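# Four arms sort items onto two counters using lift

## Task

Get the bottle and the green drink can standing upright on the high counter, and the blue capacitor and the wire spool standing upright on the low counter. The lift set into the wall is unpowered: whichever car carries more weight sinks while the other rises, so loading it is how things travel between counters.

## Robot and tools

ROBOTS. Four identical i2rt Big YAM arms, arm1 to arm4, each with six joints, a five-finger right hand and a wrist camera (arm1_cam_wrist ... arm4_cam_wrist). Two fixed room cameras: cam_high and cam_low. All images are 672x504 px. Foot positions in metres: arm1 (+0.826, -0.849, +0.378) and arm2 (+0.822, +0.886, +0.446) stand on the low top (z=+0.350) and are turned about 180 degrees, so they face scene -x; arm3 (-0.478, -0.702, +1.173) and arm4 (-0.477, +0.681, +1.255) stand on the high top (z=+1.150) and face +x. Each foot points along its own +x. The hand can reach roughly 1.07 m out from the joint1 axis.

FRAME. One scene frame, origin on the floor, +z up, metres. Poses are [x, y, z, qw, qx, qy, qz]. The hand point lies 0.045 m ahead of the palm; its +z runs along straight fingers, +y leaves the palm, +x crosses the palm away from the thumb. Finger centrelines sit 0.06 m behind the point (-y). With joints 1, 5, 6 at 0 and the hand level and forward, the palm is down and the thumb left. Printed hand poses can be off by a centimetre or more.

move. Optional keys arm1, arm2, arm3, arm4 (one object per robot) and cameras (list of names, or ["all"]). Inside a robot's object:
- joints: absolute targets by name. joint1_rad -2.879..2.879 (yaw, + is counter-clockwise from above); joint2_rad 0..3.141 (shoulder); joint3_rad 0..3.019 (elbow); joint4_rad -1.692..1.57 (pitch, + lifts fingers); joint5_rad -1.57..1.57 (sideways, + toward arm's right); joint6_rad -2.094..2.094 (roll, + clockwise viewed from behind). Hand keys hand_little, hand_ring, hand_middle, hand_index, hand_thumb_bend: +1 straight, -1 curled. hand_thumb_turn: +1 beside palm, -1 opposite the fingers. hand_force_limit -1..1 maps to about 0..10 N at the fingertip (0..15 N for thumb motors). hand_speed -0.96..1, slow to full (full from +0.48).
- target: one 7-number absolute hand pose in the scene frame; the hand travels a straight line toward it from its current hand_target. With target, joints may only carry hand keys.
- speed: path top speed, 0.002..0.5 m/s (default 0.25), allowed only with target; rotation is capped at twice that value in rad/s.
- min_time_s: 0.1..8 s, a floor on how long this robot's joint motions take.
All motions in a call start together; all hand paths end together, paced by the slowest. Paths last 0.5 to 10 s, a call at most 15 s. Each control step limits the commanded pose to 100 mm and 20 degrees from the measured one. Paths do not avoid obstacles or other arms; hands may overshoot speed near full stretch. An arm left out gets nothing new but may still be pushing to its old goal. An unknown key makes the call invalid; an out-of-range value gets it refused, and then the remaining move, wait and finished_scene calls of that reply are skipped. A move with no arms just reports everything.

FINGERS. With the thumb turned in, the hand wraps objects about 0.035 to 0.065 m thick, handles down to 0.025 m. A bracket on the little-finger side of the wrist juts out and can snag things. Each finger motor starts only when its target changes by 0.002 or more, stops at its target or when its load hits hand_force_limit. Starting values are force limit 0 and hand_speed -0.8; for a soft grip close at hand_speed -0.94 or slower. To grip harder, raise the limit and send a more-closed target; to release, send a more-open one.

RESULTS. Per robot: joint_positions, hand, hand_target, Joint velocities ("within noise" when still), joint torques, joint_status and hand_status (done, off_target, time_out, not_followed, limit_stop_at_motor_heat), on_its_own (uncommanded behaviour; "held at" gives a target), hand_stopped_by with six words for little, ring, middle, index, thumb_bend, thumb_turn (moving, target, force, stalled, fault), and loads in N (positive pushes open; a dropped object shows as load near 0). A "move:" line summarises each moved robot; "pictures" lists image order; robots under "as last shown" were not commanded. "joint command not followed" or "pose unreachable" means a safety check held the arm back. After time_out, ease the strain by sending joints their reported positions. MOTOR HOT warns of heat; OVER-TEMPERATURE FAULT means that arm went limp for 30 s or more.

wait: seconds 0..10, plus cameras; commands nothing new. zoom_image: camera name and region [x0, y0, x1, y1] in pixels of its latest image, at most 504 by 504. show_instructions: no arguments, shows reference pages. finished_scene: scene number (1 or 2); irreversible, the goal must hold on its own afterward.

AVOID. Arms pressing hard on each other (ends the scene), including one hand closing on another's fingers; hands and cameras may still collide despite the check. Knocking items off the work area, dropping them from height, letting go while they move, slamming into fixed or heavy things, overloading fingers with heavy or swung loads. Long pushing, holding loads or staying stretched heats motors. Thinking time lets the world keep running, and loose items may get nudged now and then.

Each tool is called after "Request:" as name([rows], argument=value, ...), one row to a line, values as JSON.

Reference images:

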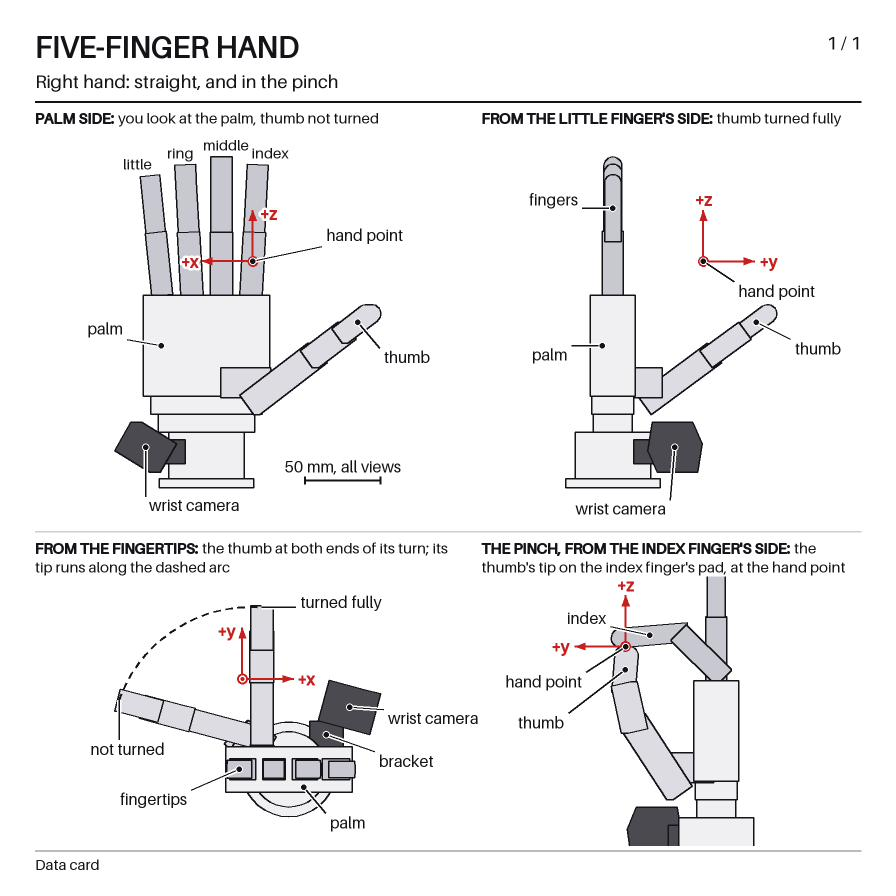

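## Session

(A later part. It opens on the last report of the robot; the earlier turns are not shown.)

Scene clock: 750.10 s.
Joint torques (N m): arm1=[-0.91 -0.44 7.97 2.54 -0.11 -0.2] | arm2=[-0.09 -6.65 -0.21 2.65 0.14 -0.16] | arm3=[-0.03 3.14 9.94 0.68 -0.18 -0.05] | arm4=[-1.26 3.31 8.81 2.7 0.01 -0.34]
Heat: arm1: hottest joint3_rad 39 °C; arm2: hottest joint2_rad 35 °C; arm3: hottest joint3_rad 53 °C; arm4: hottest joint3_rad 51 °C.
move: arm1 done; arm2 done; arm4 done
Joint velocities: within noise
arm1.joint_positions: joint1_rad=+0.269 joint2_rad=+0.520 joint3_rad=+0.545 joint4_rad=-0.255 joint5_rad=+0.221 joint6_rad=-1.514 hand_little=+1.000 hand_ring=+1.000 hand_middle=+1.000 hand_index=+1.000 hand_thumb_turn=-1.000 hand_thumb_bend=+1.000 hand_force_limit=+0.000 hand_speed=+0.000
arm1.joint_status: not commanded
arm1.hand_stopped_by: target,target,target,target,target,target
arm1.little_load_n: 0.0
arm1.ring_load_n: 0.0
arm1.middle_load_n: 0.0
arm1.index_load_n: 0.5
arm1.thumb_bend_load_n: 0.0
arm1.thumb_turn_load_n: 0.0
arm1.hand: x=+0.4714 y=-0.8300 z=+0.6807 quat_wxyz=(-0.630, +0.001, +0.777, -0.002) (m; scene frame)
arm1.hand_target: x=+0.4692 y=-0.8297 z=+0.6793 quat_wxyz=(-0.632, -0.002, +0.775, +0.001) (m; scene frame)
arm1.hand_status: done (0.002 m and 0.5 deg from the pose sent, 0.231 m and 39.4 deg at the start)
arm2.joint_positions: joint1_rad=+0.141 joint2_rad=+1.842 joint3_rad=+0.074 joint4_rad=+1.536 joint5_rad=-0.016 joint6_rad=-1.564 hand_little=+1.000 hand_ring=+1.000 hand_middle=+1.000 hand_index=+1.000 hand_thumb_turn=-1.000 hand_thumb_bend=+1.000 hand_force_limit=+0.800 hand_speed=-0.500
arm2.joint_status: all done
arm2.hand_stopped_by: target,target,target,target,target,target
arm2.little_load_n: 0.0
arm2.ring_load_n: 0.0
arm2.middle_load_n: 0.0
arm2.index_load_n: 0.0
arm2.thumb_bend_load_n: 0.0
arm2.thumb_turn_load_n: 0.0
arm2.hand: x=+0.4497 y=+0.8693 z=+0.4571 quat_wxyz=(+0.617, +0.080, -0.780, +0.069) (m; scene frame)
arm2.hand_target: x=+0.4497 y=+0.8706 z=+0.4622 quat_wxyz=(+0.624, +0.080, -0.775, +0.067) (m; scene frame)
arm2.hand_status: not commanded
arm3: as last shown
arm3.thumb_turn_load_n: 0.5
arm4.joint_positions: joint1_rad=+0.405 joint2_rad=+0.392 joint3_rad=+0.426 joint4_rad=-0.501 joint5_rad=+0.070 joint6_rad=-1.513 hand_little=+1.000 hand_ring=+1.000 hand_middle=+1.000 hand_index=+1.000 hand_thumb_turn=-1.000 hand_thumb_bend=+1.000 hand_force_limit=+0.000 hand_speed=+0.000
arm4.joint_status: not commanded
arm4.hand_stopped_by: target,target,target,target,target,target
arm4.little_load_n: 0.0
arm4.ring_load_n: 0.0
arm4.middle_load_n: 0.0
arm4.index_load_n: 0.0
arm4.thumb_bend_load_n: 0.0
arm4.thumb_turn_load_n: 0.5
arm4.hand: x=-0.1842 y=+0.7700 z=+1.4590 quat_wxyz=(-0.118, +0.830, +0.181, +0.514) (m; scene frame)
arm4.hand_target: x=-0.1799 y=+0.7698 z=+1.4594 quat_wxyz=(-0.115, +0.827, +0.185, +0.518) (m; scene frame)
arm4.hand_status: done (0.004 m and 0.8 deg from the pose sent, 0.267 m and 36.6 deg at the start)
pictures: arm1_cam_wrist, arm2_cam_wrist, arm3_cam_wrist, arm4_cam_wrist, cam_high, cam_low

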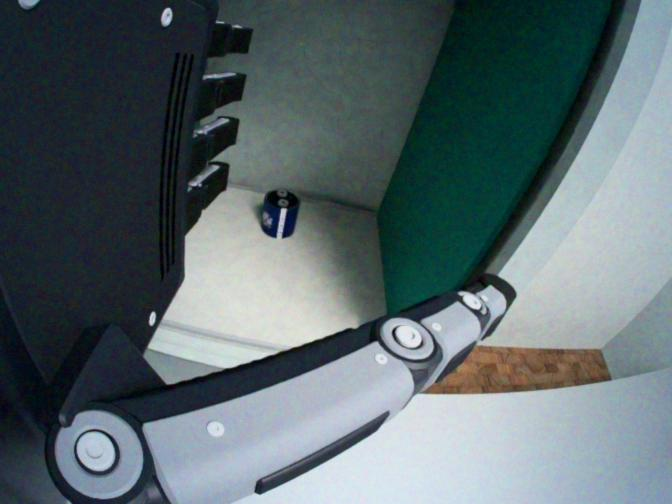

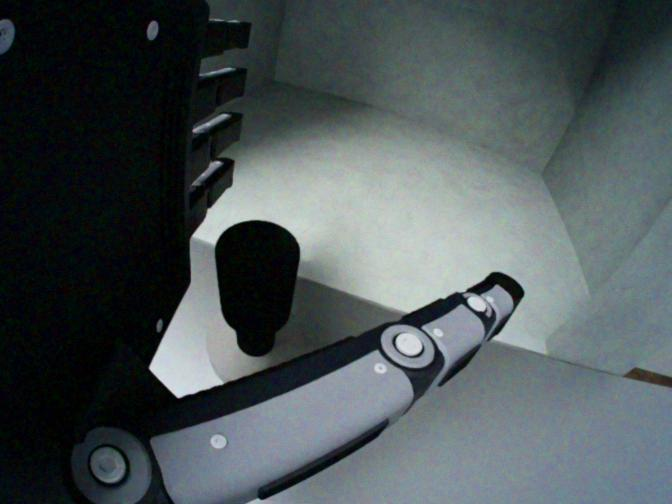

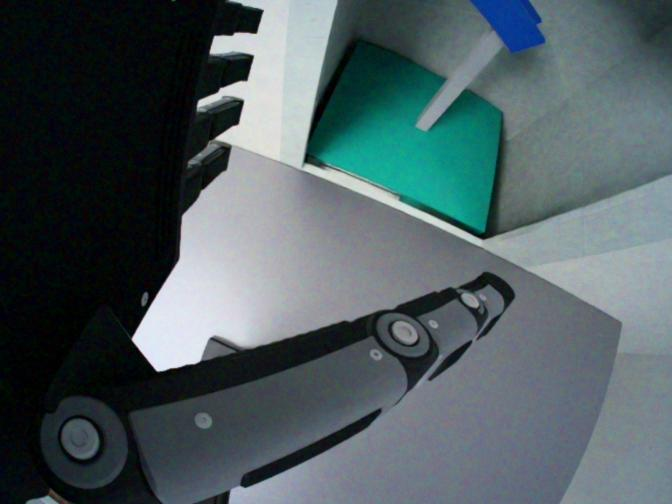

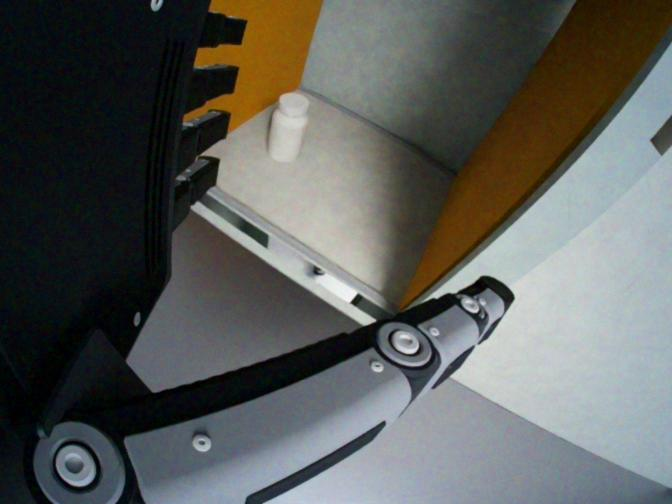

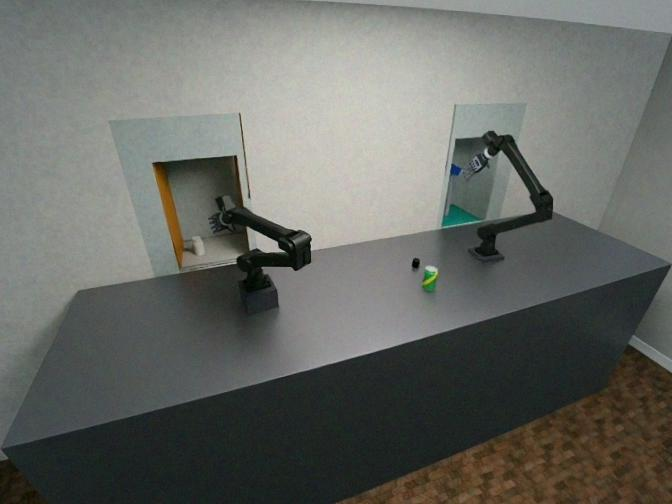

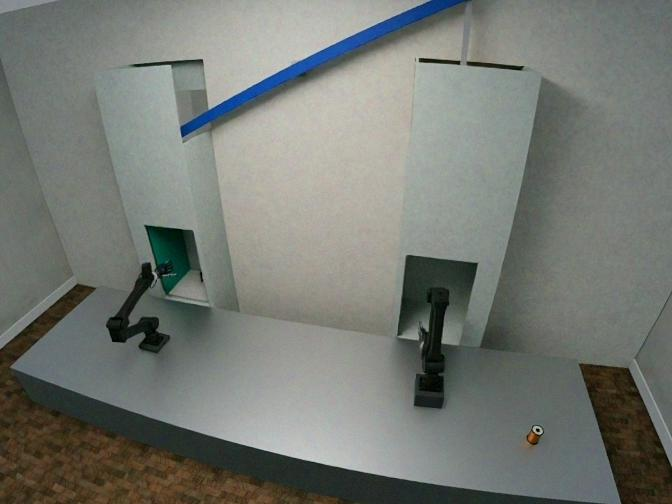

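Request:
move(arm4={"target": [0.0, 0.885, 1.32, -0.137, 0.7558, 0.1675, 0.618], "speed": 0.2}, arm1={"target": [0.26, -0.835, 0.48, -0.6319, -0.0466, 0.7727, -0.0381], "speed": 0.2}, arm2={"target": [0.48, 0.875, 0.62, -0.6297, -0.0789, 0.7701, -0.0645], "speed": 0.15}, cameras=["arm1_cam_wrist", "arm4_cam_wrist", "cam_high", "cam_low"])

Scene clock: 768.40 s.
Joint torques (N m): arm1=[-1.55 -9.64 7.69 2.52 -0.16 -0.18] | arm2=[-0.5 1.61 13.26 1.36 -0.04 -0.05] | arm3=[-0.03 3.14 9.95 0.68 -0.18 -0.05] | arm4=[-0.5 -6.53 6.58 2.89 0.25 -0.33]
Heat: arm1: hottest joint3_rad 40 °C; arm2: hottest joint2_rad 34 °C; arm3: hottest joint3_rad 53 °C; arm4: hottest joint3_rad 49 °C.
move: arm1 off_target; arm2 off_target; arm4 off_target
Joint velocities: within noise
arm1.joint_positions: joint1_rad=+0.114 joint2_rad=+1.597 joint3_rad=+0.558 joint4_rad=+0.782 joint5_rad=-0.044 joint6_rad=-1.569 hand_little=+1.000 hand_ring=+1.000 hand_middle=+1.000 hand_index=+1.000 hand_thumb_turn=-1.000 hand_thumb_bend=+1.000 hand_force_limit=+0.000 hand_speed=+0.000
arm1.joint_status: not commanded
arm1.hand_stopped_by: target,target,target,target,target,target
arm1.little_load_n: 0.0
arm1.ring_load_n: 0.0
arm1.middle_load_n: 0.0
arm1.index_load_n: 0.0
arm1.thumb_bend_load_n: 0.0
arm1.thumb_turn_load_n: 0.5
arm1.hand: x=+0.2771 y=-0.8375 z=+0.4665 quat_wxyz=(-0.616, -0.043, +0.786, -0.040) (m; scene frame)
arm1.hand_target: x=+0.2614 y=-0.8335 z=+0.4804 quat_wxyz=(-0.632, -0.044, +0.773, -0.035) (m; scene frame)
arm1.hand_status: off_target (0.022 m and 2.4 deg from the pose sent, 0.292 m and 6.9 deg at the start)
arm2.joint_positions: joint1_rad=+0.163 joint2_rad=+0.443 joint3_rad=+0.138 joint4_rad=+0.082 joint5_rad=+0.012 joint6_rad=-1.573 hand_little=+1.000 hand_ring=+1.000 hand_middle=+1.000 hand_index=+1.000 hand_thumb_turn=-1.000 hand_thumb_bend=+1.000 hand_force_limit=+0.800 hand_speed=-0.500
arm2.joint_status: not commanded
arm2.hand_stopped_by: target,target,target,target,target,target
arm2.little_load_n: 0.0
arm2.ring_load_n: 0.0
arm2.middle_load_n: 0.0
arm2.index_load_n: 0.0
arm2.thumb_bend_load_n: 0.0
arm2.thumb_turn_load_n: 0.0
arm2.hand: x=+0.4893 y=+0.8752 z=+0.5976 quat_wxyz=(+0.622, +0.084, -0.776, +0.063) (m; scene frame)
arm2.hand_target: x=+0.4816 y=+0.8748 z=+0.6201 quat_wxyz=(+0.630, +0.079, -0.770, +0.065) (m; scene frame)
arm2.hand_status: off_target (0.024 m and 1.3 deg from the pose sent, 0.166 m and 1.9 deg at the start)
arm3: as last shown
arm3.thumb_turn_load_n: 0.0
arm4.joint_positions: joint1_rad=+0.436 joint2_rad=+1.643 joint3_rad=+0.439 joint4_rad=+0.956 joint5_rad=+0.117 joint6_rad=-1.519 hand_little=+1.000 hand_ring=+1.000 hand_middle=+1.000 hand_index=+1.000 hand_thumb_turn=-1.000 hand_thumb_bend=+1.000 hand_force_limit=+0.000 hand_speed=+0.000
arm4.joint_status: not commanded
arm4.hand_stopped_by: target,target,target,target,target,target
arm4.little_load_n: 0.0
arm4.ring_load_n: 0.5
arm4.middle_load_n: 0.0
arm4.index_load_n: 0.0
arm4.thumb_bend_load_n: 0.0
arm4.thumb_turn_load_n: 0.0
arm4.hand: x=-0.0121 y=+0.8751 z=+1.3089 quat_wxyz=(-0.136, +0.769, +0.164, +0.603) (m; scene frame)
arm4.hand_target: x=-0.0003 y=+0.8848 z=+1.3202 quat_wxyz=(-0.137, +0.756, +0.168, +0.618) (m; scene frame)
arm4.hand_status: off_target (0.019 m and 2.3 deg from the pose sent, 0.258 m and 14.9 deg at the start)
pictures: arm1_cam_wrist, arm4_cam_wrist, cam_high, cam_low

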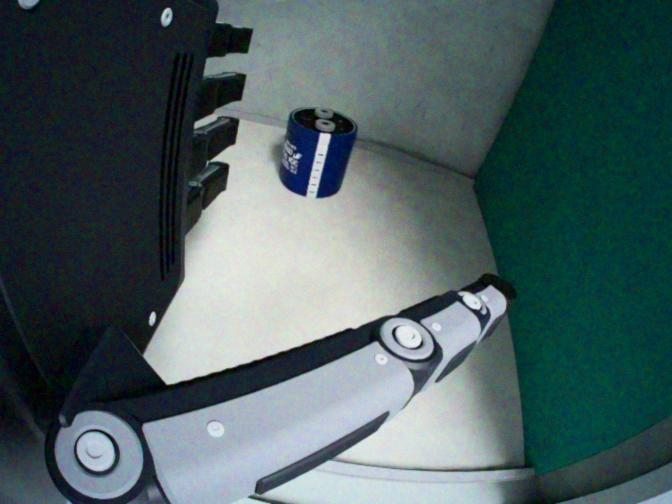

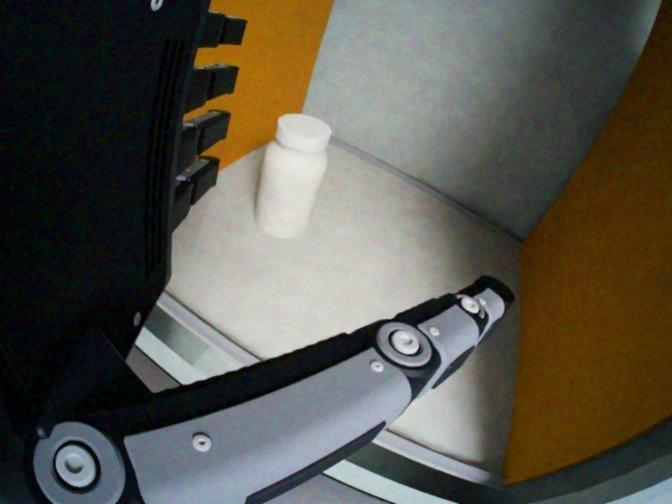

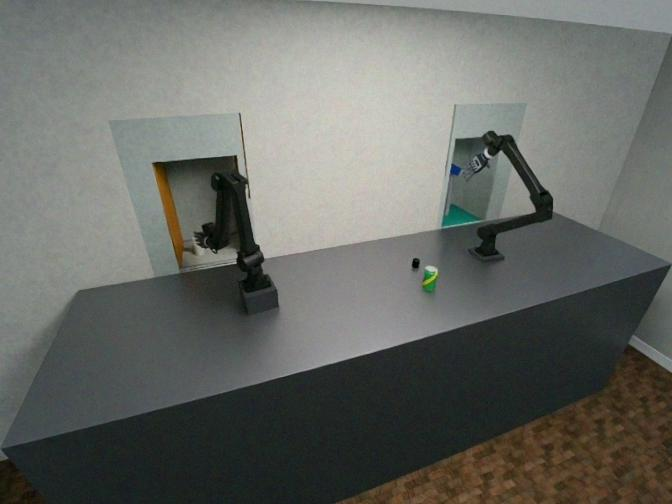

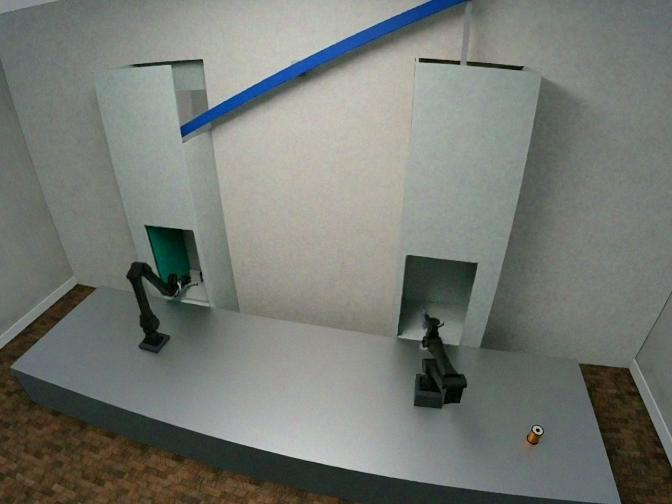

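Request:
move(arm4={"target": [0.055, 0.908, 1.212, -0.1411, 0.7401, 0.1641, 0.6366], "speed": 0.15}, arm1={"target": [0.19, -0.835, 0.4, -0.6697, -0.0446, 0.7403, -0.0404], "speed": 0.15}, cameras=["arm1_cam_wrist", "arm4_cam_wrist"])

Scene clock: 783.53 s.
Joint torques (N m): arm1=[-1.55 -13.63 5.5 2.56 -0.16 -0.13] | arm2=[-0.5 1.61 13.38 1.4 -0.04 -0.04] | arm3=[-0.03 3.14 9.95 0.69 -0.18 -0.05] | arm4=[-1.61 -11.11 3.34 2.86 -0.01 -0.32]
Heat: arm1: hottest joint3_rad 42 °C; arm2: hottest joint3_rad 44 °C; arm3: hottest joint3_rad 54 °C; arm4: hottest joint3_rad 48 °C.
move: arm1 off_target; arm4 done
Joint velocities: within noise
arm1.joint_positions: joint1_rad=+0.104 joint2_rad=+2.023 joint3_rad=+0.745 joint4_rad=+1.130 joint5_rad=-0.064 joint6_rad=-1.569 hand_little=+1.000 hand_ring=+1.000 hand_middle=+1.000 hand_index=+1.000 hand_thumb_turn=-1.000 hand_thumb_bend=+1.000 hand_force_limit=+0.000 hand_speed=+0.000
arm1.joint_status: not commanded
arm1.hand_stopped_by: target,target,target,target,target,target
arm1.little_load_n: 0.0
arm1.ring_load_n: 0.0
arm1.middle_load_n: 0.5
arm1.index_load_n: 0.0
arm1.thumb_bend_load_n: 0.0
arm1.thumb_turn_load_n: 0.0
arm1.hand: x=+0.2009 y=-0.8404 z=+0.3933 quat_wxyz=(-0.658, -0.045, +0.751, -0.045) (m; scene frame)
arm1.hand_target: x=+0.1902 y=-0.8350 z=+0.4002 quat_wxyz=(-0.670, -0.045, +0.740, -0.041) (m; scene frame)
arm1.hand_status: off_target (0.014 m and 1.9 deg from the pose sent, 0.110 m and 8.1 deg at the start)
arm2, arm3: as last shown
arm3.little_load_n: 0.5
arm4.joint_positions: joint1_rad=+0.429 joint2_rad=+2.149 joint3_rad=+0.653 joint4_rad=+1.310 joint5_rad=+0.105 joint6_rad=-1.528 hand_little=+1.000 hand_ring=+1.000 hand_middle=+1.000 hand_index=+1.000 hand_thumb_turn=-1.000 hand_thumb_bend=+1.000 hand_force_limit=+0.000 hand_speed=+0.000
arm4.joint_status: not commanded
arm4.hand_stopped_by: target,target,target,target,target,target
arm4.little_load_n: 0.0
arm4.ring_load_n: 0.0
arm4.middle_load_n: 0.0
arm4.index_load_n: 0.0
arm4.thumb_bend_load_n: 0.0
arm4.thumb_turn_load_n: 0.5
arm4.hand: x=+0.0463 y=+0.9078 z=+1.2079 quat_wxyz=(-0.144, +0.749, +0.163, +0.625) (m; scene frame)
arm4.hand_target: x=+0.0548 y=+0.9079 z=+1.2120 quat_wxyz=(-0.141, +0.740, +0.164, +0.636) (m; scene frame)
arm4.hand_status: done (0.010 m and 1.7 deg from the pose sent, 0.122 m and 5.1 deg at the start)
pictures: arm1_cam_wrist, arm4_cam_wrist

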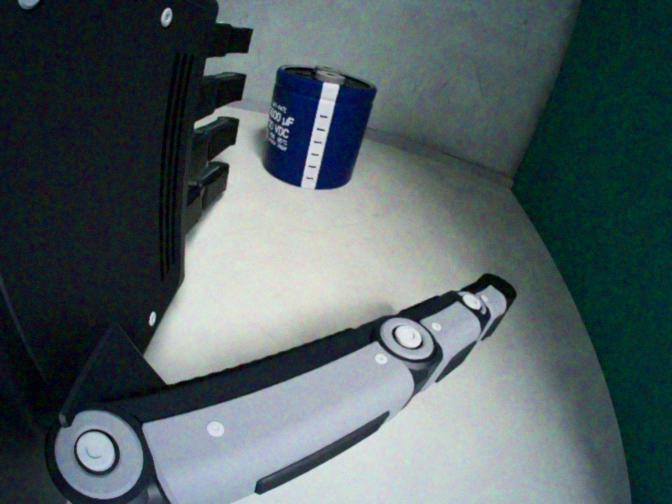

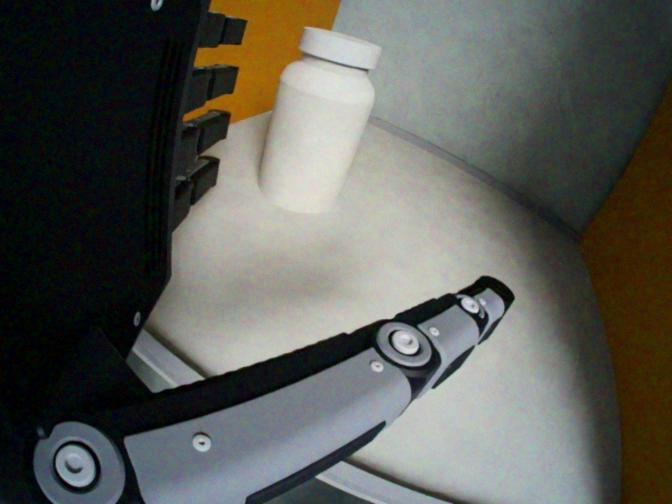

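Request:
move(arm4={"target": [0.157, 0.954, 1.211, -0.1411, 0.7401, 0.1641, 0.6366], "speed": 0.1}, arm1={"target": [0.07, -0.8505, 0.401, -0.6697, -0.0446, 0.7403, -0.0404], "speed": 0.1}, cameras=["arm1_cam_wrist", "arm4_cam_wrist"])

Scene clock: 795.87 s.
Joint torques (N m): arm1=[-0.09 -16.73 7.64 1.25 0.13 -0.12] | arm2=[-0.5 1.61 13.38 1.4 -0.04 -0.05] | arm3=[-0.03 3.14 9.94 0.68 -0.18 -0.05] | arm4=[-1.49 -13.63 5.97 1.48 -0.02 -0.35]
Heat: arm1: hottest joint3_rad 41 °C; arm2: hottest joint3_rad 49 °C; arm3: hottest joint3_rad 54 °C; arm4: hottest joint3_rad 47 °C.
move: arm1 off_target; arm4 off_target
Joint velocities: within noise
arm1.joint_positions: joint1_rad=+0.104 joint2_rad=+2.159 joint3_rad=+1.106 joint4_rad=+0.937 joint5_rad=-0.063 joint6_rad=-1.569 hand_little=+1.000 hand_ring=+1.000 hand_middle=+1.000 hand_index=+1.000 hand_thumb_turn=-1.000 hand_thumb_bend=+1.000 hand_force_limit=+0.000 hand_speed=+0.000
arm1.joint_status: not commanded
arm1.hand_stopped_by: target,target,target,target,target,target
arm1.little_load_n: 0.0
arm1.ring_load_n: 0.0
arm1.middle_load_n: 0.0
arm1.index_load_n: 0.0
arm1.thumb_bend_load_n: 0.0
arm1.thumb_turn_load_n: 0.0
arm1.hand: x=+0.0806 y=-0.8478 z=+0.4034 quat_wxyz=(-0.669, -0.045, +0.740, -0.044) (m; scene frame)
arm1.hand_target: x=+0.0703 y=-0.8519 z=+0.4010 quat_wxyz=(-0.669, -0.047, +0.740, -0.043) (m; scene frame)
arm1.hand_status: off_target (0.011 m and 0.4 deg from the pose sent, 0.131 m and 1.9 deg at the start)
arm2, arm3: as last shown
arm3.little_load_n: 0.0
arm4.joint_positions: joint1_rad=+0.403 joint2_rad=+2.217 joint3_rad=+0.960 joint4_rad=+1.099 joint5_rad=+0.081 joint6_rad=-1.533 hand_little=+1.000 hand_ring=+1.000 hand_middle=+1.000 hand_index=+1.000 hand_thumb_turn=-1.000 hand_thumb_bend=+1.000 hand_force_limit=+0.000 hand_speed=+0.000
arm4.joint_status: not commanded
arm4.hand_stopped_by: target,target,target,target,target,target
arm4.little_load_n: 0.5
arm4.ring_load_n: 0.0
arm4.middle_load_n: -0.5
arm4.index_load_n: 0.0
arm4.thumb_bend_load_n: 0.0
arm4.thumb_turn_load_n: 0.5
arm4.hand: x=+0.1466 y=+0.9539 z=+1.2143 quat_wxyz=(-0.147, +0.741, +0.160, +0.635) (m; scene frame)
arm4.hand_target: x=+0.1567 y=+0.9536 z=+1.2110 quat_wxyz=(-0.141, +0.740, +0.164, +0.637) (m; scene frame)
arm4.hand_status: off_target (0.011 m and 0.8 deg from the pose sent, 0.120 m and 1.7 deg at the start)
pictures: arm1_cam_wrist, arm4_cam_wrist

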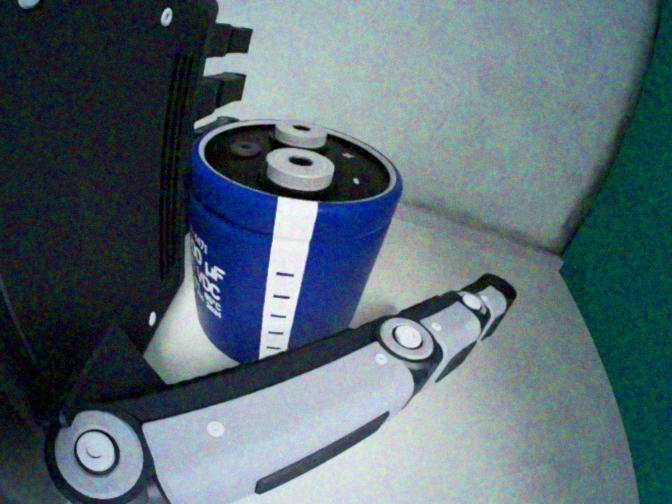

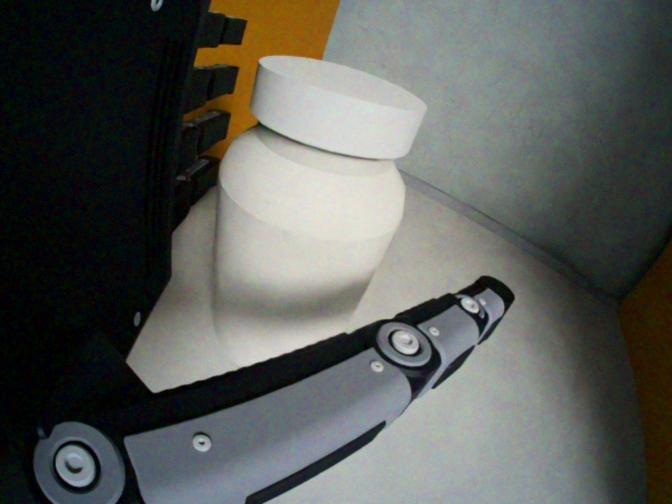

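Request:
move(arm1={"target": [0.056, -0.854, 0.389, -0.6697, -0.0446, 0.7403, -0.0404], "speed": 0.06}, arm4={"joints": {"hand_speed": -0.6, "hand_little": 0.45, "hand_ring": 0.45, "hand_middle": 0.45, "hand_index": 0.45, "hand_thumb_bend": 0.6}}, cameras=["arm1_cam_wrist"])

Request:
move(arm4={"joints": {"hand_speed": -0.92, "hand_little": -1, "hand_ring": -1, "hand_middle": -1, "hand_index": -1, "hand_thumb_bend": -1}}, arm1={"joints": {"hand_speed": -0.6, "hand_middle": 0.45, "hand_index": 0.45, "hand_thumb_bend": 0.6}}, cameras=["arm1_cam_wrist", "arm4_cam_wrist"])

Scene clock: 804.47 s.
Joint torques (N m): arm1=[0.03 -17.38 7.71 1.29 0.15 -0.12] | arm2=[-0.5 1.67 13.37 1.42 -0.04 -0.05] | arm3=[-0.03 3.14 9.95 0.68 -0.18 -0.05] | arm4=[-1.73 -13.51 6.12 1.48 -0.03 -0.34]
Heat: arm1: hottest joint3_rad 40 °C; arm2: hottest joint3_rad 52 °C; arm3: hottest joint3_rad 54 °C; arm4: hottest joint3_rad 46 °C.
move: arm1 off_target; arm4 done
Joint velocities: within noise
arm1.joint_positions: joint1_rad=+0.106 joint2_rad=+2.207 joint3_rad=+1.157 joint4_rad=+0.934 joint5_rad=-0.052 joint6_rad=-1.569 hand_little=+1.000 hand_ring=+1.000 hand_middle=+1.000 hand_index=+1.000 hand_thumb_turn=-1.000 hand_thumb_bend=+1.000 hand_force_limit=+0.000 hand_speed=+0.000
arm1.joint_status: not commanded
arm1.hand_stopped_by: target,target,target,target,target,target
arm1.little_load_n: 0.0
arm1.ring_load_n: 0.0
arm1.middle_load_n: 0.0
arm1.index_load_n: 0.0
arm1.thumb_bend_load_n: 0.0
arm1.thumb_turn_load_n: 0.0
arm1.hand: x=+0.0669 y=-0.8485 z=+0.3913 quat_wxyz=(-0.669, -0.042, +0.741, -0.041) (m; scene frame)
arm1.hand_target: x=+0.0566 y=-0.8543 z=+0.3894 quat_wxyz=(-0.670, -0.045, +0.740, -0.041) (m; scene frame)
arm1.hand_status: off_target (0.012 m and 0.3 deg from the pose sent, 0.029 m and 0.4 deg at the start)
arm2, arm3: as last shown
arm2.thumb_turn_load_n: 0.5
arm4.joint_positions: joint1_rad=+0.403 joint2_rad=+2.217 joint3_rad=+0.961 joint4_rad=+1.099 joint5_rad=+0.081 joint6_rad=-1.533 hand_little=+0.450 hand_ring=+0.450 hand_middle=+0.450 hand_index=+0.450 hand_thumb_turn=-1.000 hand_thumb_bend=+0.600 hand_force_limit=+0.000 hand_speed=-0.600
arm4.joint_status: all done
arm4.hand_stopped_by: target,target,target,target,target,target
arm4.little_load_n: 0.0
arm4.ring_load_n: 0.0
arm4.middle_load_n: 0.0
arm4.index_load_n: 0.0
arm4.thumb_bend_load_n: 0.0
arm4.thumb_turn_load_n: 0.5
arm4.hand: x=+0.1468 y=+0.9540 z=+1.2145 quat_wxyz=(-0.147, +0.741, +0.160, +0.635) (m; scene frame)
arm4.hand_target: x=+0.1567 y=+0.9536 z=+1.2110 quat_wxyz=(-0.141, +0.740, +0.164, +0.637) (m; scene frame)
arm4.hand_status: not commanded
pictures: arm1_cam_wrist

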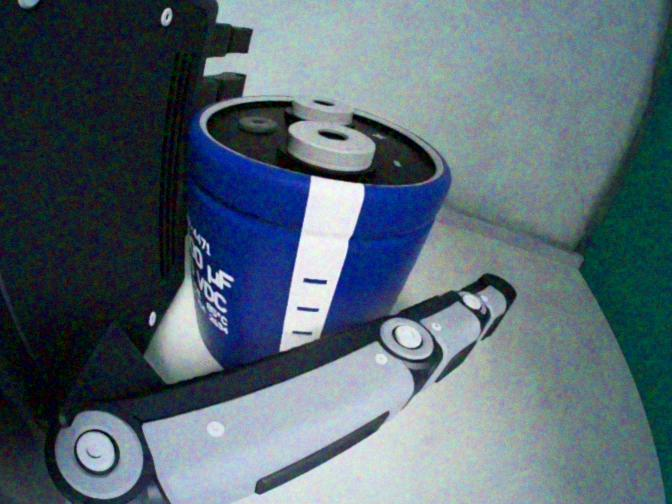

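Scene clock: 811.10 s.
Joint torques (N m): arm1=[-0.03 -17.32 7.71 1.28 0.12 -0.11] | arm2=[-0.5 1.61 13.38 1.42 -0.04 -0.05] | arm3=[-0.03 3.19 9.94 0.68 -0.18 -0.05] | arm4=[-1.67 -13.68 5.94 1.52 0.03 -0.34]
Heat: arm1: hottest joint3_rad 40 °C; arm2: hottest joint3_rad 54 °C; arm3: hottest joint3_rad 54 °C; arm4: hottest joint3_rad 46 °C.
move: arm1 done; arm4 off_target
Joint velocities: within noise
arm1.joint_positions: joint1_rad=+0.107 joint2_rad=+2.207 joint3_rad=+1.157 joint4_rad=+0.932 joint5_rad=-0.047 joint6_rad=-1.577 hand_little=+1.000 hand_ring=+1.000 hand_middle=+0.450 hand_index=+0.450 hand_thumb_turn=-1.000 hand_thumb_bend=+0.602 hand_force_limit=+0.000 hand_speed=-0.600
arm1.joint_status: all done
arm1.hand_stopped_by: target,target,target,target,target,target
arm1.little_load_n: 0.0
arm1.ring_load_n: 0.5
arm1.middle_load_n: 0.0
arm1.index_load_n: 0.0
arm1.thumb_bend_load_n: 3.5
arm1.thumb_turn_load_n: 1.5
arm1.hand: x=+0.0671 y=-0.8477 z=+0.3911 quat_wxyz=(-0.669, -0.044, +0.741, -0.037) (m; scene frame)
arm1.hand_target: x=+0.0568 y=-0.8534 z=+0.3893 quat_wxyz=(-0.670, -0.046, +0.740, -0.037) (m; scene frame)
arm1.hand_status: not commanded
arm2, arm3: as last shown
arm4.joint_positions: joint1_rad=+0.402 joint2_rad=+2.218 joint3_rad=+0.963 joint4_rad=+1.099 joint5_rad=+0.079 joint6_rad=-1.533 hand_little=+0.010 hand_ring=+0.107 hand_middle=+0.274 hand_index=+0.347 hand_thumb_turn=-1.000 hand_thumb_bend=+0.552 hand_force_limit=+0.000 hand_speed=-0.920
arm4.joint_status: hand_little off_target (ended at +0.010, target -1.000); hand_ring off_target (ended at +0.107, target -1.000); hand_middle off_target (ended at +0.274, target -1.000); hand_index off_target (ended at +0.347, target -1.000); hand_thumb_bend off_target (ended at +0.552, target -1.000); the others done
arm4.hand_stopped_by: force,force,force,force,force,target
arm4.little_load_n: 5.5
arm4.ring_load_n: 2.0
arm4.middle_load_n: 3.0
arm4.index_load_n: 0.0
arm4.thumb_bend_load_n: 15.0
arm4.thumb_turn_load_n: 7.5
arm4.hand: x=+0.1477 y=+0.9540 z=+1.2149 quat_wxyz=(-0.147, +0.741, +0.160, +0.636) (m; scene frame)
arm4.hand_target: x=+0.1567 y=+0.9537 z=+1.2110 quat_wxyz=(-0.141, +0.740, +0.164, +0.636) (m; scene frame)
arm4.hand_status: not commanded
pictures: arm1_cam_wrist, arm4_cam_wrist

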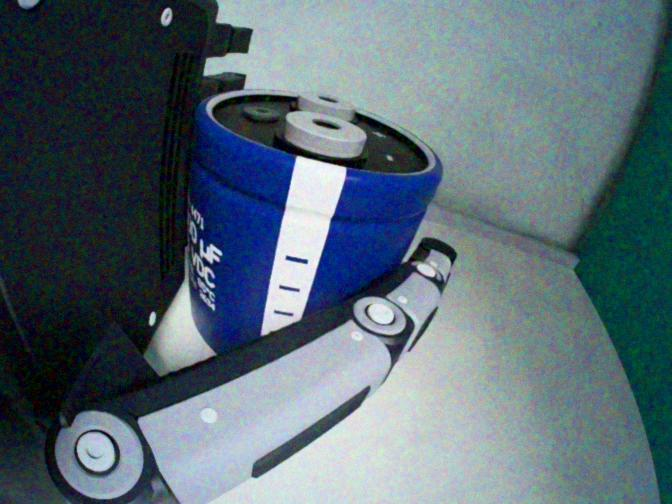

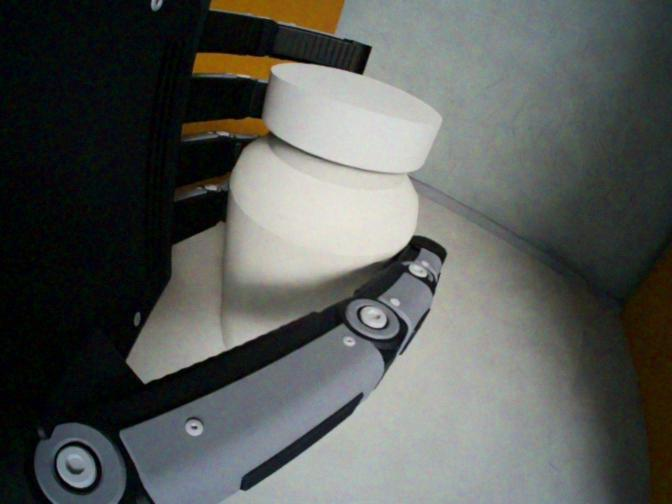

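Request:
move(arm1={"joints": {"hand_speed": -0.92, "hand_middle": -1, "hand_index": -1, "hand_thumb_bend": -1}}, arm4={"joints": {"hand_speed": -0.94, "hand_ring": -0.98, "hand_middle": -0.98, "hand_index": -0.98}}, cameras=["arm1_cam_wrist"])

Request:
move(arm4={"target": [0.1567, 0.9537, 1.255, -0.1411, 0.7401, 0.1641, 0.6366], "speed": 0.08}, arm1={"joints": {"hand_speed": -0.94, "hand_force_limit": 0.1, "hand_middle": -0.98, "hand_index": -0.98}}, cameras=["arm4_cam_wrist", "cam_high"])

Scene clock: 822.27 s.
Joint torques (N m): arm1=[-0.03 -17.38 7.69 1.28 0.11 -0.1] | arm2=[-0.5 1.61 13.37 1.42 -0.04 -0.05] | arm3=[-0.03 3.14 9.94 0.68 -0.18 -0.05] | arm4=[-1.55 -13.86 6.01 1.44 0.04 -0.35]
Heat: arm1: hottest joint3_rad 40 °C; arm2: hottest joint3_rad 57 °C; arm3: hottest joint3_rad 54 °C; arm4: hottest joint3_rad 45 °C.
move: arm1 off_target; arm4 off_target
Joint velocities: within noise
arm1.joint_positions: joint1_rad=+0.107 joint2_rad=+2.208 joint3_rad=+1.157 joint4_rad=+0.932 joint5_rad=-0.046 joint6_rad=-1.578 hand_little=+1.000 hand_ring=+1.000 hand_middle=+0.206 hand_index=+0.302 hand_thumb_turn=-1.000 hand_thumb_bend=+0.555 hand_force_limit=+0.000 hand_speed=-0.920
arm1.joint_status: hand_middle off_target (ended at +0.206, target -1.000); hand_index off_target (ended at +0.302, target -1.000); hand_thumb_bend off_target (ended at +0.555, target -1.000); the others done
arm1.hand_stopped_by: target,target,force,force,force,target
arm1.little_load_n: 0.0
arm1.ring_load_n: 0.0
arm1.middle_load_n: 6.5
arm1.index_load_n: 2.0
arm1.thumb_bend_load_n: 16.5
arm1.thumb_turn_load_n: 0.0
arm1.hand: x=+0.0672 y=-0.8473 z=+0.3909 quat_wxyz=(-0.669, -0.044, +0.741, -0.036) (m; scene frame)
arm1.hand_target: x=+0.0568 y=-0.8530 z=+0.3893 quat_wxyz=(-0.670, -0.046, +0.740, -0.036) (m; scene frame)
arm1.hand_status: not commanded
arm2, arm3: as last shown
arm2.thumb_turn_load_n: 0.0
arm3.ring_load_n: -0.5
arm4.joint_positions: joint1_rad=+0.402 joint2_rad=+2.218 joint3_rad=+0.963 joint4_rad=+1.099 joint5_rad=+0.079 joint6_rad=-1.533 hand_little=+0.010 hand_ring=+0.092 hand_middle=+0.264 hand_index=+0.321 hand_thumb_turn=-1.000 hand_thumb_bend=+0.553 hand_force_limit=+0.000 hand_speed=-0.940
arm4.joint_status: hand_ring off_target (ended at +0.092, target -0.980); hand_middle off_target (ended at +0.264, target -0.980); hand_index off_target (ended at +0.321, target -0.980); the others done
arm4.hand_stopped_by: force,force,force,force,force,target
arm4.little_load_n: 2.0
arm4.ring_load_n: 5.0
arm4.middle_load_n: 2.5
arm4.index_load_n: 5.0
arm4.thumb_bend_load_n: 21.5
arm4.thumb_turn_load_n: 5.5
arm4.hand: x=+0.1477 y=+0.9540 z=+1.2149 quat_wxyz=(-0.147, +0.741, +0.160, +0.636) (m; scene frame)
arm4.hand_target: x=+0.1567 y=+0.9538 z=+1.2111 quat_wxyz=(-0.141, +0.740, +0.164, +0.637) (m; scene frame)
arm4.hand_status: not commanded
pictures: arm1_cam_wrist

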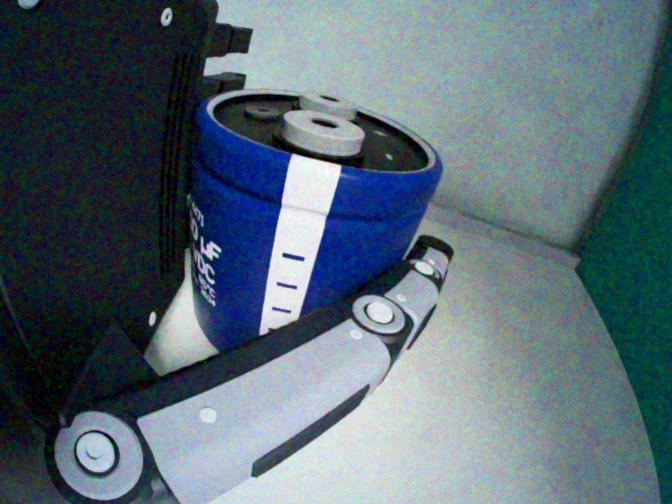

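Scene clock: 823.60 s.
Joint torques (N m): arm1=[0.09 -17.44 7.68 1.28 0.11 -0.1] | arm2=[-0.44 1.61 13.37 1.42 -0.04 -0.05] | arm3=[-0.03 3.14 9.95 0.68 -0.18 -0.05] | arm4=[-1.55 -17.9 4.22 1.76 0.02 -0.34]
Heat: arm1: hottest joint3_rad 40 °C; arm2: hottest joint3_rad 57 °C; arm3: hottest joint3_rad 54 °C; arm4: hottest joint3_rad 45 °C.
move: arm1 off_target; arm4 off_target
Joint velocities: within noise
arm1.joint_positions: joint1_rad=+0.107 joint2_rad=+2.208 joint3_rad=+1.157 joint4_rad=+0.932 joint5_rad=-0.049 joint6_rad=-1.578 hand_little=+1.000 hand_ring=+1.000 hand_middle=+0.206 hand_index=+0.282 hand_thumb_turn=-1.000 hand_thumb_bend=+0.556 hand_force_limit=+0.100 hand_speed=-0.940
arm1.joint_status: hand_middle off_target (ended at +0.206, target -0.980); hand_index off_target (ended at +0.282, target -0.980); the others done
arm1.hand_stopped_by: target,target,force,force,force,target
arm1.little_load_n: 0.0
arm1.ring_load_n: 0.0
arm1.middle_load_n: 4.5
arm1.index_load_n: 6.0
arm1.thumb_bend_load_n: 18.0
arm1.thumb_turn_load_n: -2.5
arm1.hand: x=+0.0671 y=-0.8479 z=+0.3906 quat_wxyz=(-0.669, -0.045, +0.741, -0.037) (m; scene frame)
arm1.hand_target: x=+0.0567 y=-0.8536 z=+0.3893 quat_wxyz=(-0.670, -0.047, +0.740, -0.038) (m; scene frame)
arm1.hand_status: not commanded
arm2: as last shown
arm2.index_load_n: -0.5
arm3.joint_positions: joint1_rad=+0.191 joint2_rad=+0.621 joint3_rad=+1.344 joint4_rad=-1.526 joint5_rad=+0.003 joint6_rad=-1.499 hand_little=+1.000 hand_ring=+1.000 hand_middle=+1.000 hand_index=+1.000 hand_thumb_turn=-1.000 hand_thumb_bend=+1.000 hand_force_limit=+0.000 hand_speed=-0.700
arm3.joint_status: not commanded
arm3.hand_stopped_by: target,target,target,target,target,target
arm3.little_load_n: 0.0
arm3.ring_load_n: 0.0
arm3.middle_load_n: 0.0
arm3.index_load_n: 0.0
arm3.thumb_bend_load_n: 0.0
arm3.thumb_turn_load_n: 0.0
arm3.hand: x=-0.2662 y=-0.7325 z=+1.6122 quat_wxyz=(-0.041, +0.928, +0.032, +0.368) (m; scene frame)
arm3.hand_target: x=-0.2670 y=-0.7305 z=+1.6282 quat_wxyz=(-0.044, +0.925, +0.037, +0.376) (m; scene frame)
arm3.hand_status: not commanded
arm4.joint_positions: joint1_rad=+0.401 joint2_rad=+2.152 joint3_rad=+0.963 joint4_rad=+1.005 joint5_rad=+0.079 joint6_rad=-1.536 hand_little=+0.010 hand_ring=+0.092 hand_middle=+0.264 hand_index=+0.321 hand_thumb_turn=-1.000 hand_thumb_bend=+0.553 hand_force_limit=+0.000 hand_speed=-0.940
arm4.joint_status: not commanded
arm4.hand_stopped_by: force,force,force,force,force,target
arm4.little_load_n: 2.5
arm4.ring_load_n: 2.5
arm4.middle_load_n: 3.0
arm4.index_load_n: 4.5
arm4.thumb_bend_load_n: 18.5
arm4.thumb_turn_load_n: 4.5
arm4.hand: x=+0.1511 y=+0.9554 z=+1.2347 quat_wxyz=(-0.143, +0.749, +0.163, +0.626) (m; scene frame)
arm4.hand_target: x=+0.1567 y=+0.9535 z=+1.2551 quat_wxyz=(-0.141, +0.740, +0.164, +0.637) (m; scene frame)
arm4.hand_status: off_target (0.021 m and 1.6 deg from the pose sent, 0.041 m and 0.9 deg at the start)
pictures: arm4_cam_wrist, cam_high

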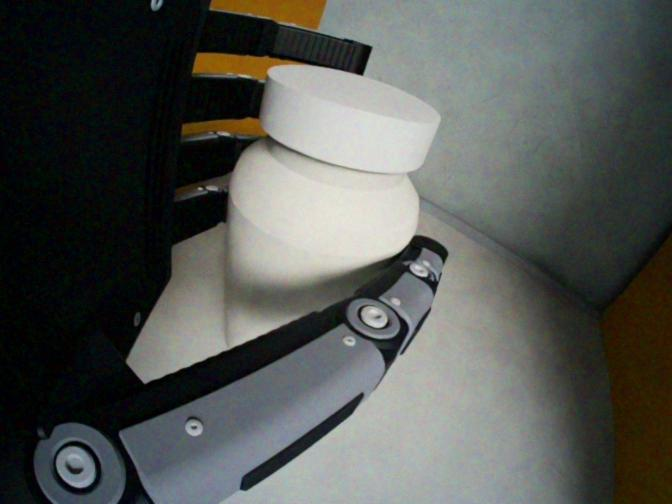

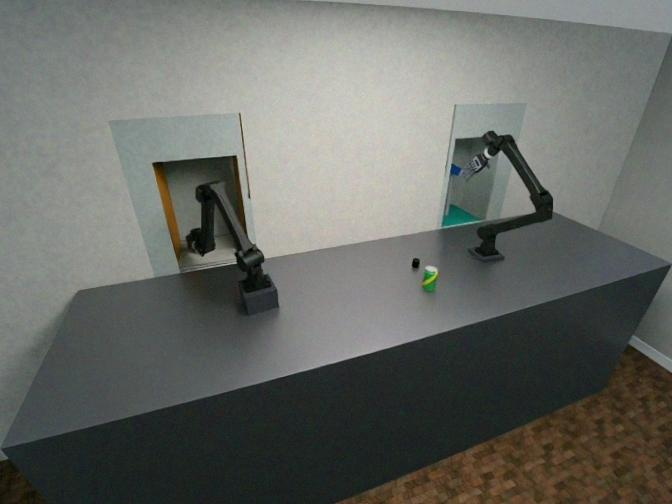

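Request:
move(arm4={"target": [0.02, 0.892, 1.34, -0.1411, 0.7401, 0.1641, 0.6366], "speed": 0.18})

Request:
move(arm4={"target": [-0.18, 0.775, 1.46, -0.115, 0.8269, 0.1833, 0.5189], "speed": 0.2}, cameras=["arm4_cam_wrist", "cam_high", "cam_low"])

Scene clock: 836.10 s.
Joint torques (N m): arm1=[0.03 -17.38 7.68 1.28 0.11 -0.1] | arm2=[-0.44 1.67 13.38 1.39 -0.04 -0.05] | arm3=[-0.03 3.14 9.95 0.66 -0.18 -0.05] | arm4=[-0.15 -11.22 4.45 1.72 0.27 -0.27]
Heat: arm1: hottest joint3_rad 41 °C; arm2: hottest joint3_rad 60 °C; arm3: hottest joint3_rad 54 °C; arm4: hottest joint3_rad 43 °C.
move: arm4 off_target
Joint velocities: within noise
arm1, arm2, arm3: as last shown
arm1.middle_load_n: 4.0
arm1.index_load_n: 5.5
arm1.thumb_turn_load_n: -2.0
arm2.index_load_n: 0.0
arm2.thumb_bend_load_n: -0.5
arm2.thumb_turn_load_n: 0.5
arm4.joint_positions: joint1_rad=+0.421 joint2_rad=+1.688 joint3_rad=+0.519 joint4_rad=+0.988 joint5_rad=+0.105 joint6_rad=-1.536 hand_little=+0.010 hand_ring=+0.092 hand_middle=+0.264 hand_index=+0.321 hand_thumb_turn=-1.000 hand_thumb_bend=+0.553 hand_force_limit=+0.000 hand_speed=-0.940
arm4.joint_status: not commanded
arm4.hand_stopped_by: force,force,force,force,force,target
arm4.little_load_n: 2.5
arm4.ring_load_n: 3.0
arm4.middle_load_n: 3.0
arm4.index_load_n: 4.0
arm4.thumb_bend_load_n: 18.5
arm4.thumb_turn_load_n: 4.5
arm4.hand: x=+0.0203 y=+0.8882 z=+1.3267 quat_wxyz=(-0.140, +0.748, +0.162, +0.628) (m; scene frame)
arm4.hand_target: x=+0.0201 y=+0.8920 z=+1.3398 quat_wxyz=(-0.141, +0.740, +0.164, +0.637) (m; scene frame)
arm4.hand_status: off_target (0.014 m and 1.4 deg from the pose sent, 0.180 m and 1.6 deg at the start)
pictures: none

Scene clock: 838.57 s.
Joint torques (N m): arm1=[0.09 -17.44 7.69 1.29 0.11 -0.1] | arm2=[-0.5 1.61 13.37 1.42 -0.03 -0.05] | arm3=[-0.03 3.14 9.95 0.68 -0.18 -0.05] | arm4=[-0.38 0.73 14.68 1.51 0.14 -0.07]
Heat: arm1: hottest joint3_rad 41 °C; arm2: hottest joint3_rad 60 °C; arm3: hottest joint3_rad 54 °C; arm4: hottest joint3_rad 44 °C.
move: arm4 off_target
Joint velocities: within noise
arm1, arm3: as last shown
arm1.middle_load_n: 4.5
arm1.index_load_n: 6.0
arm2.joint_positions: joint1_rad=+0.163 joint2_rad=+0.443 joint3_rad=+0.138 joint4_rad=+0.082 joint5_rad=+0.012 joint6_rad=-1.573 hand_little=+1.000 hand_ring=+1.000 hand_middle=+1.000 hand_index=+1.000 hand_thumb_turn=-1.000 hand_thumb_bend=+1.000 hand_force_limit=+0.800 hand_speed=-0.500
arm2.joint_status: not commanded
arm2.hand_stopped_by: target,target,target,target,target,target
arm2.little_load_n: 0.5
arm2.ring_load_n: 0.0
arm2.middle_load_n: 0.0
arm2.index_load_n: 0.0
arm2.thumb_bend_load_n: 0.0
arm2.thumb_turn_load_n: 0.5
arm2.hand: x=+0.4893 y=+0.8752 z=+0.5976 quat_wxyz=(+0.622, +0.084, -0.776, +0.063) (m; scene frame)
arm2.hand_target: x=+0.4816 y=+0.8748 z=+0.6201 quat_wxyz=(+0.630, +0.079, -0.770, +0.065) (m; scene frame)
arm2.hand_status: not commanded
arm4.joint_positions: joint1_rad=+0.421 joint2_rad=+0.422 joint3_rad=+0.350 joint4_rad=-0.469 joint5_rad=+0.093 joint6_rad=-1.522 hand_little=+0.010 hand_ring=+0.092 hand_middle=+0.264 hand_index=+0.321 hand_thumb_turn=-1.000 hand_thumb_bend=+0.553 hand_force_limit=+0.000 hand_speed=-0.940
arm4.joint_status: not commanded
arm4.hand_stopped_by: force,force,force,force,force,target
arm4.little_load_n: 2.5
arm4.ring_load_n: 2.5
arm4.middle_load_n: 3.0
arm4.index_load_n: 4.5
arm4.thumb_bend_load_n: 19.0
arm4.thumb_turn_load_n: 4.5
arm4.hand: x=-0.1890 y=+0.7668 z=+1.4138 quat_wxyz=(-0.101, +0.846, +0.192, +0.486) (m; scene frame)
arm4.hand_target: x=-0.1813 y=+0.7737 z=+1.4589 quat_wxyz=(-0.115, +0.827, +0.183, +0.519) (m; scene frame)
arm4.hand_status: off_target (0.048 m and 4.7 deg from the pose sent, 0.266 m and 15.9 deg at the start)
pictures: arm4_cam_wrist, cam_high, cam_low

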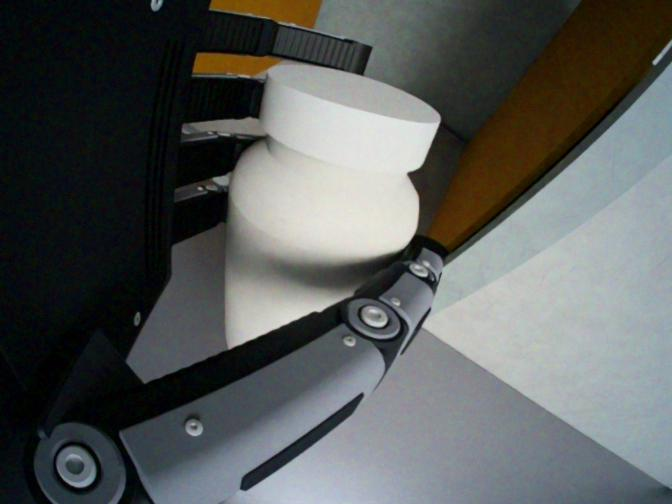

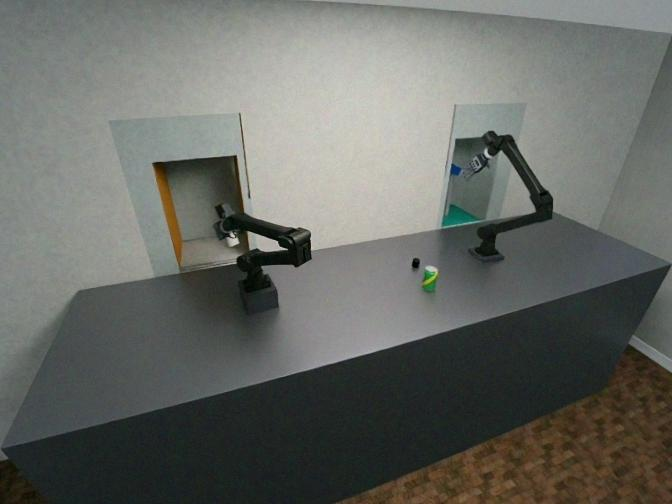

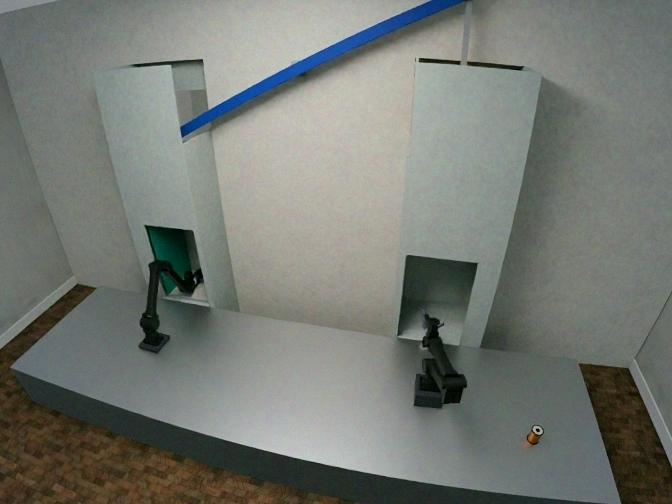

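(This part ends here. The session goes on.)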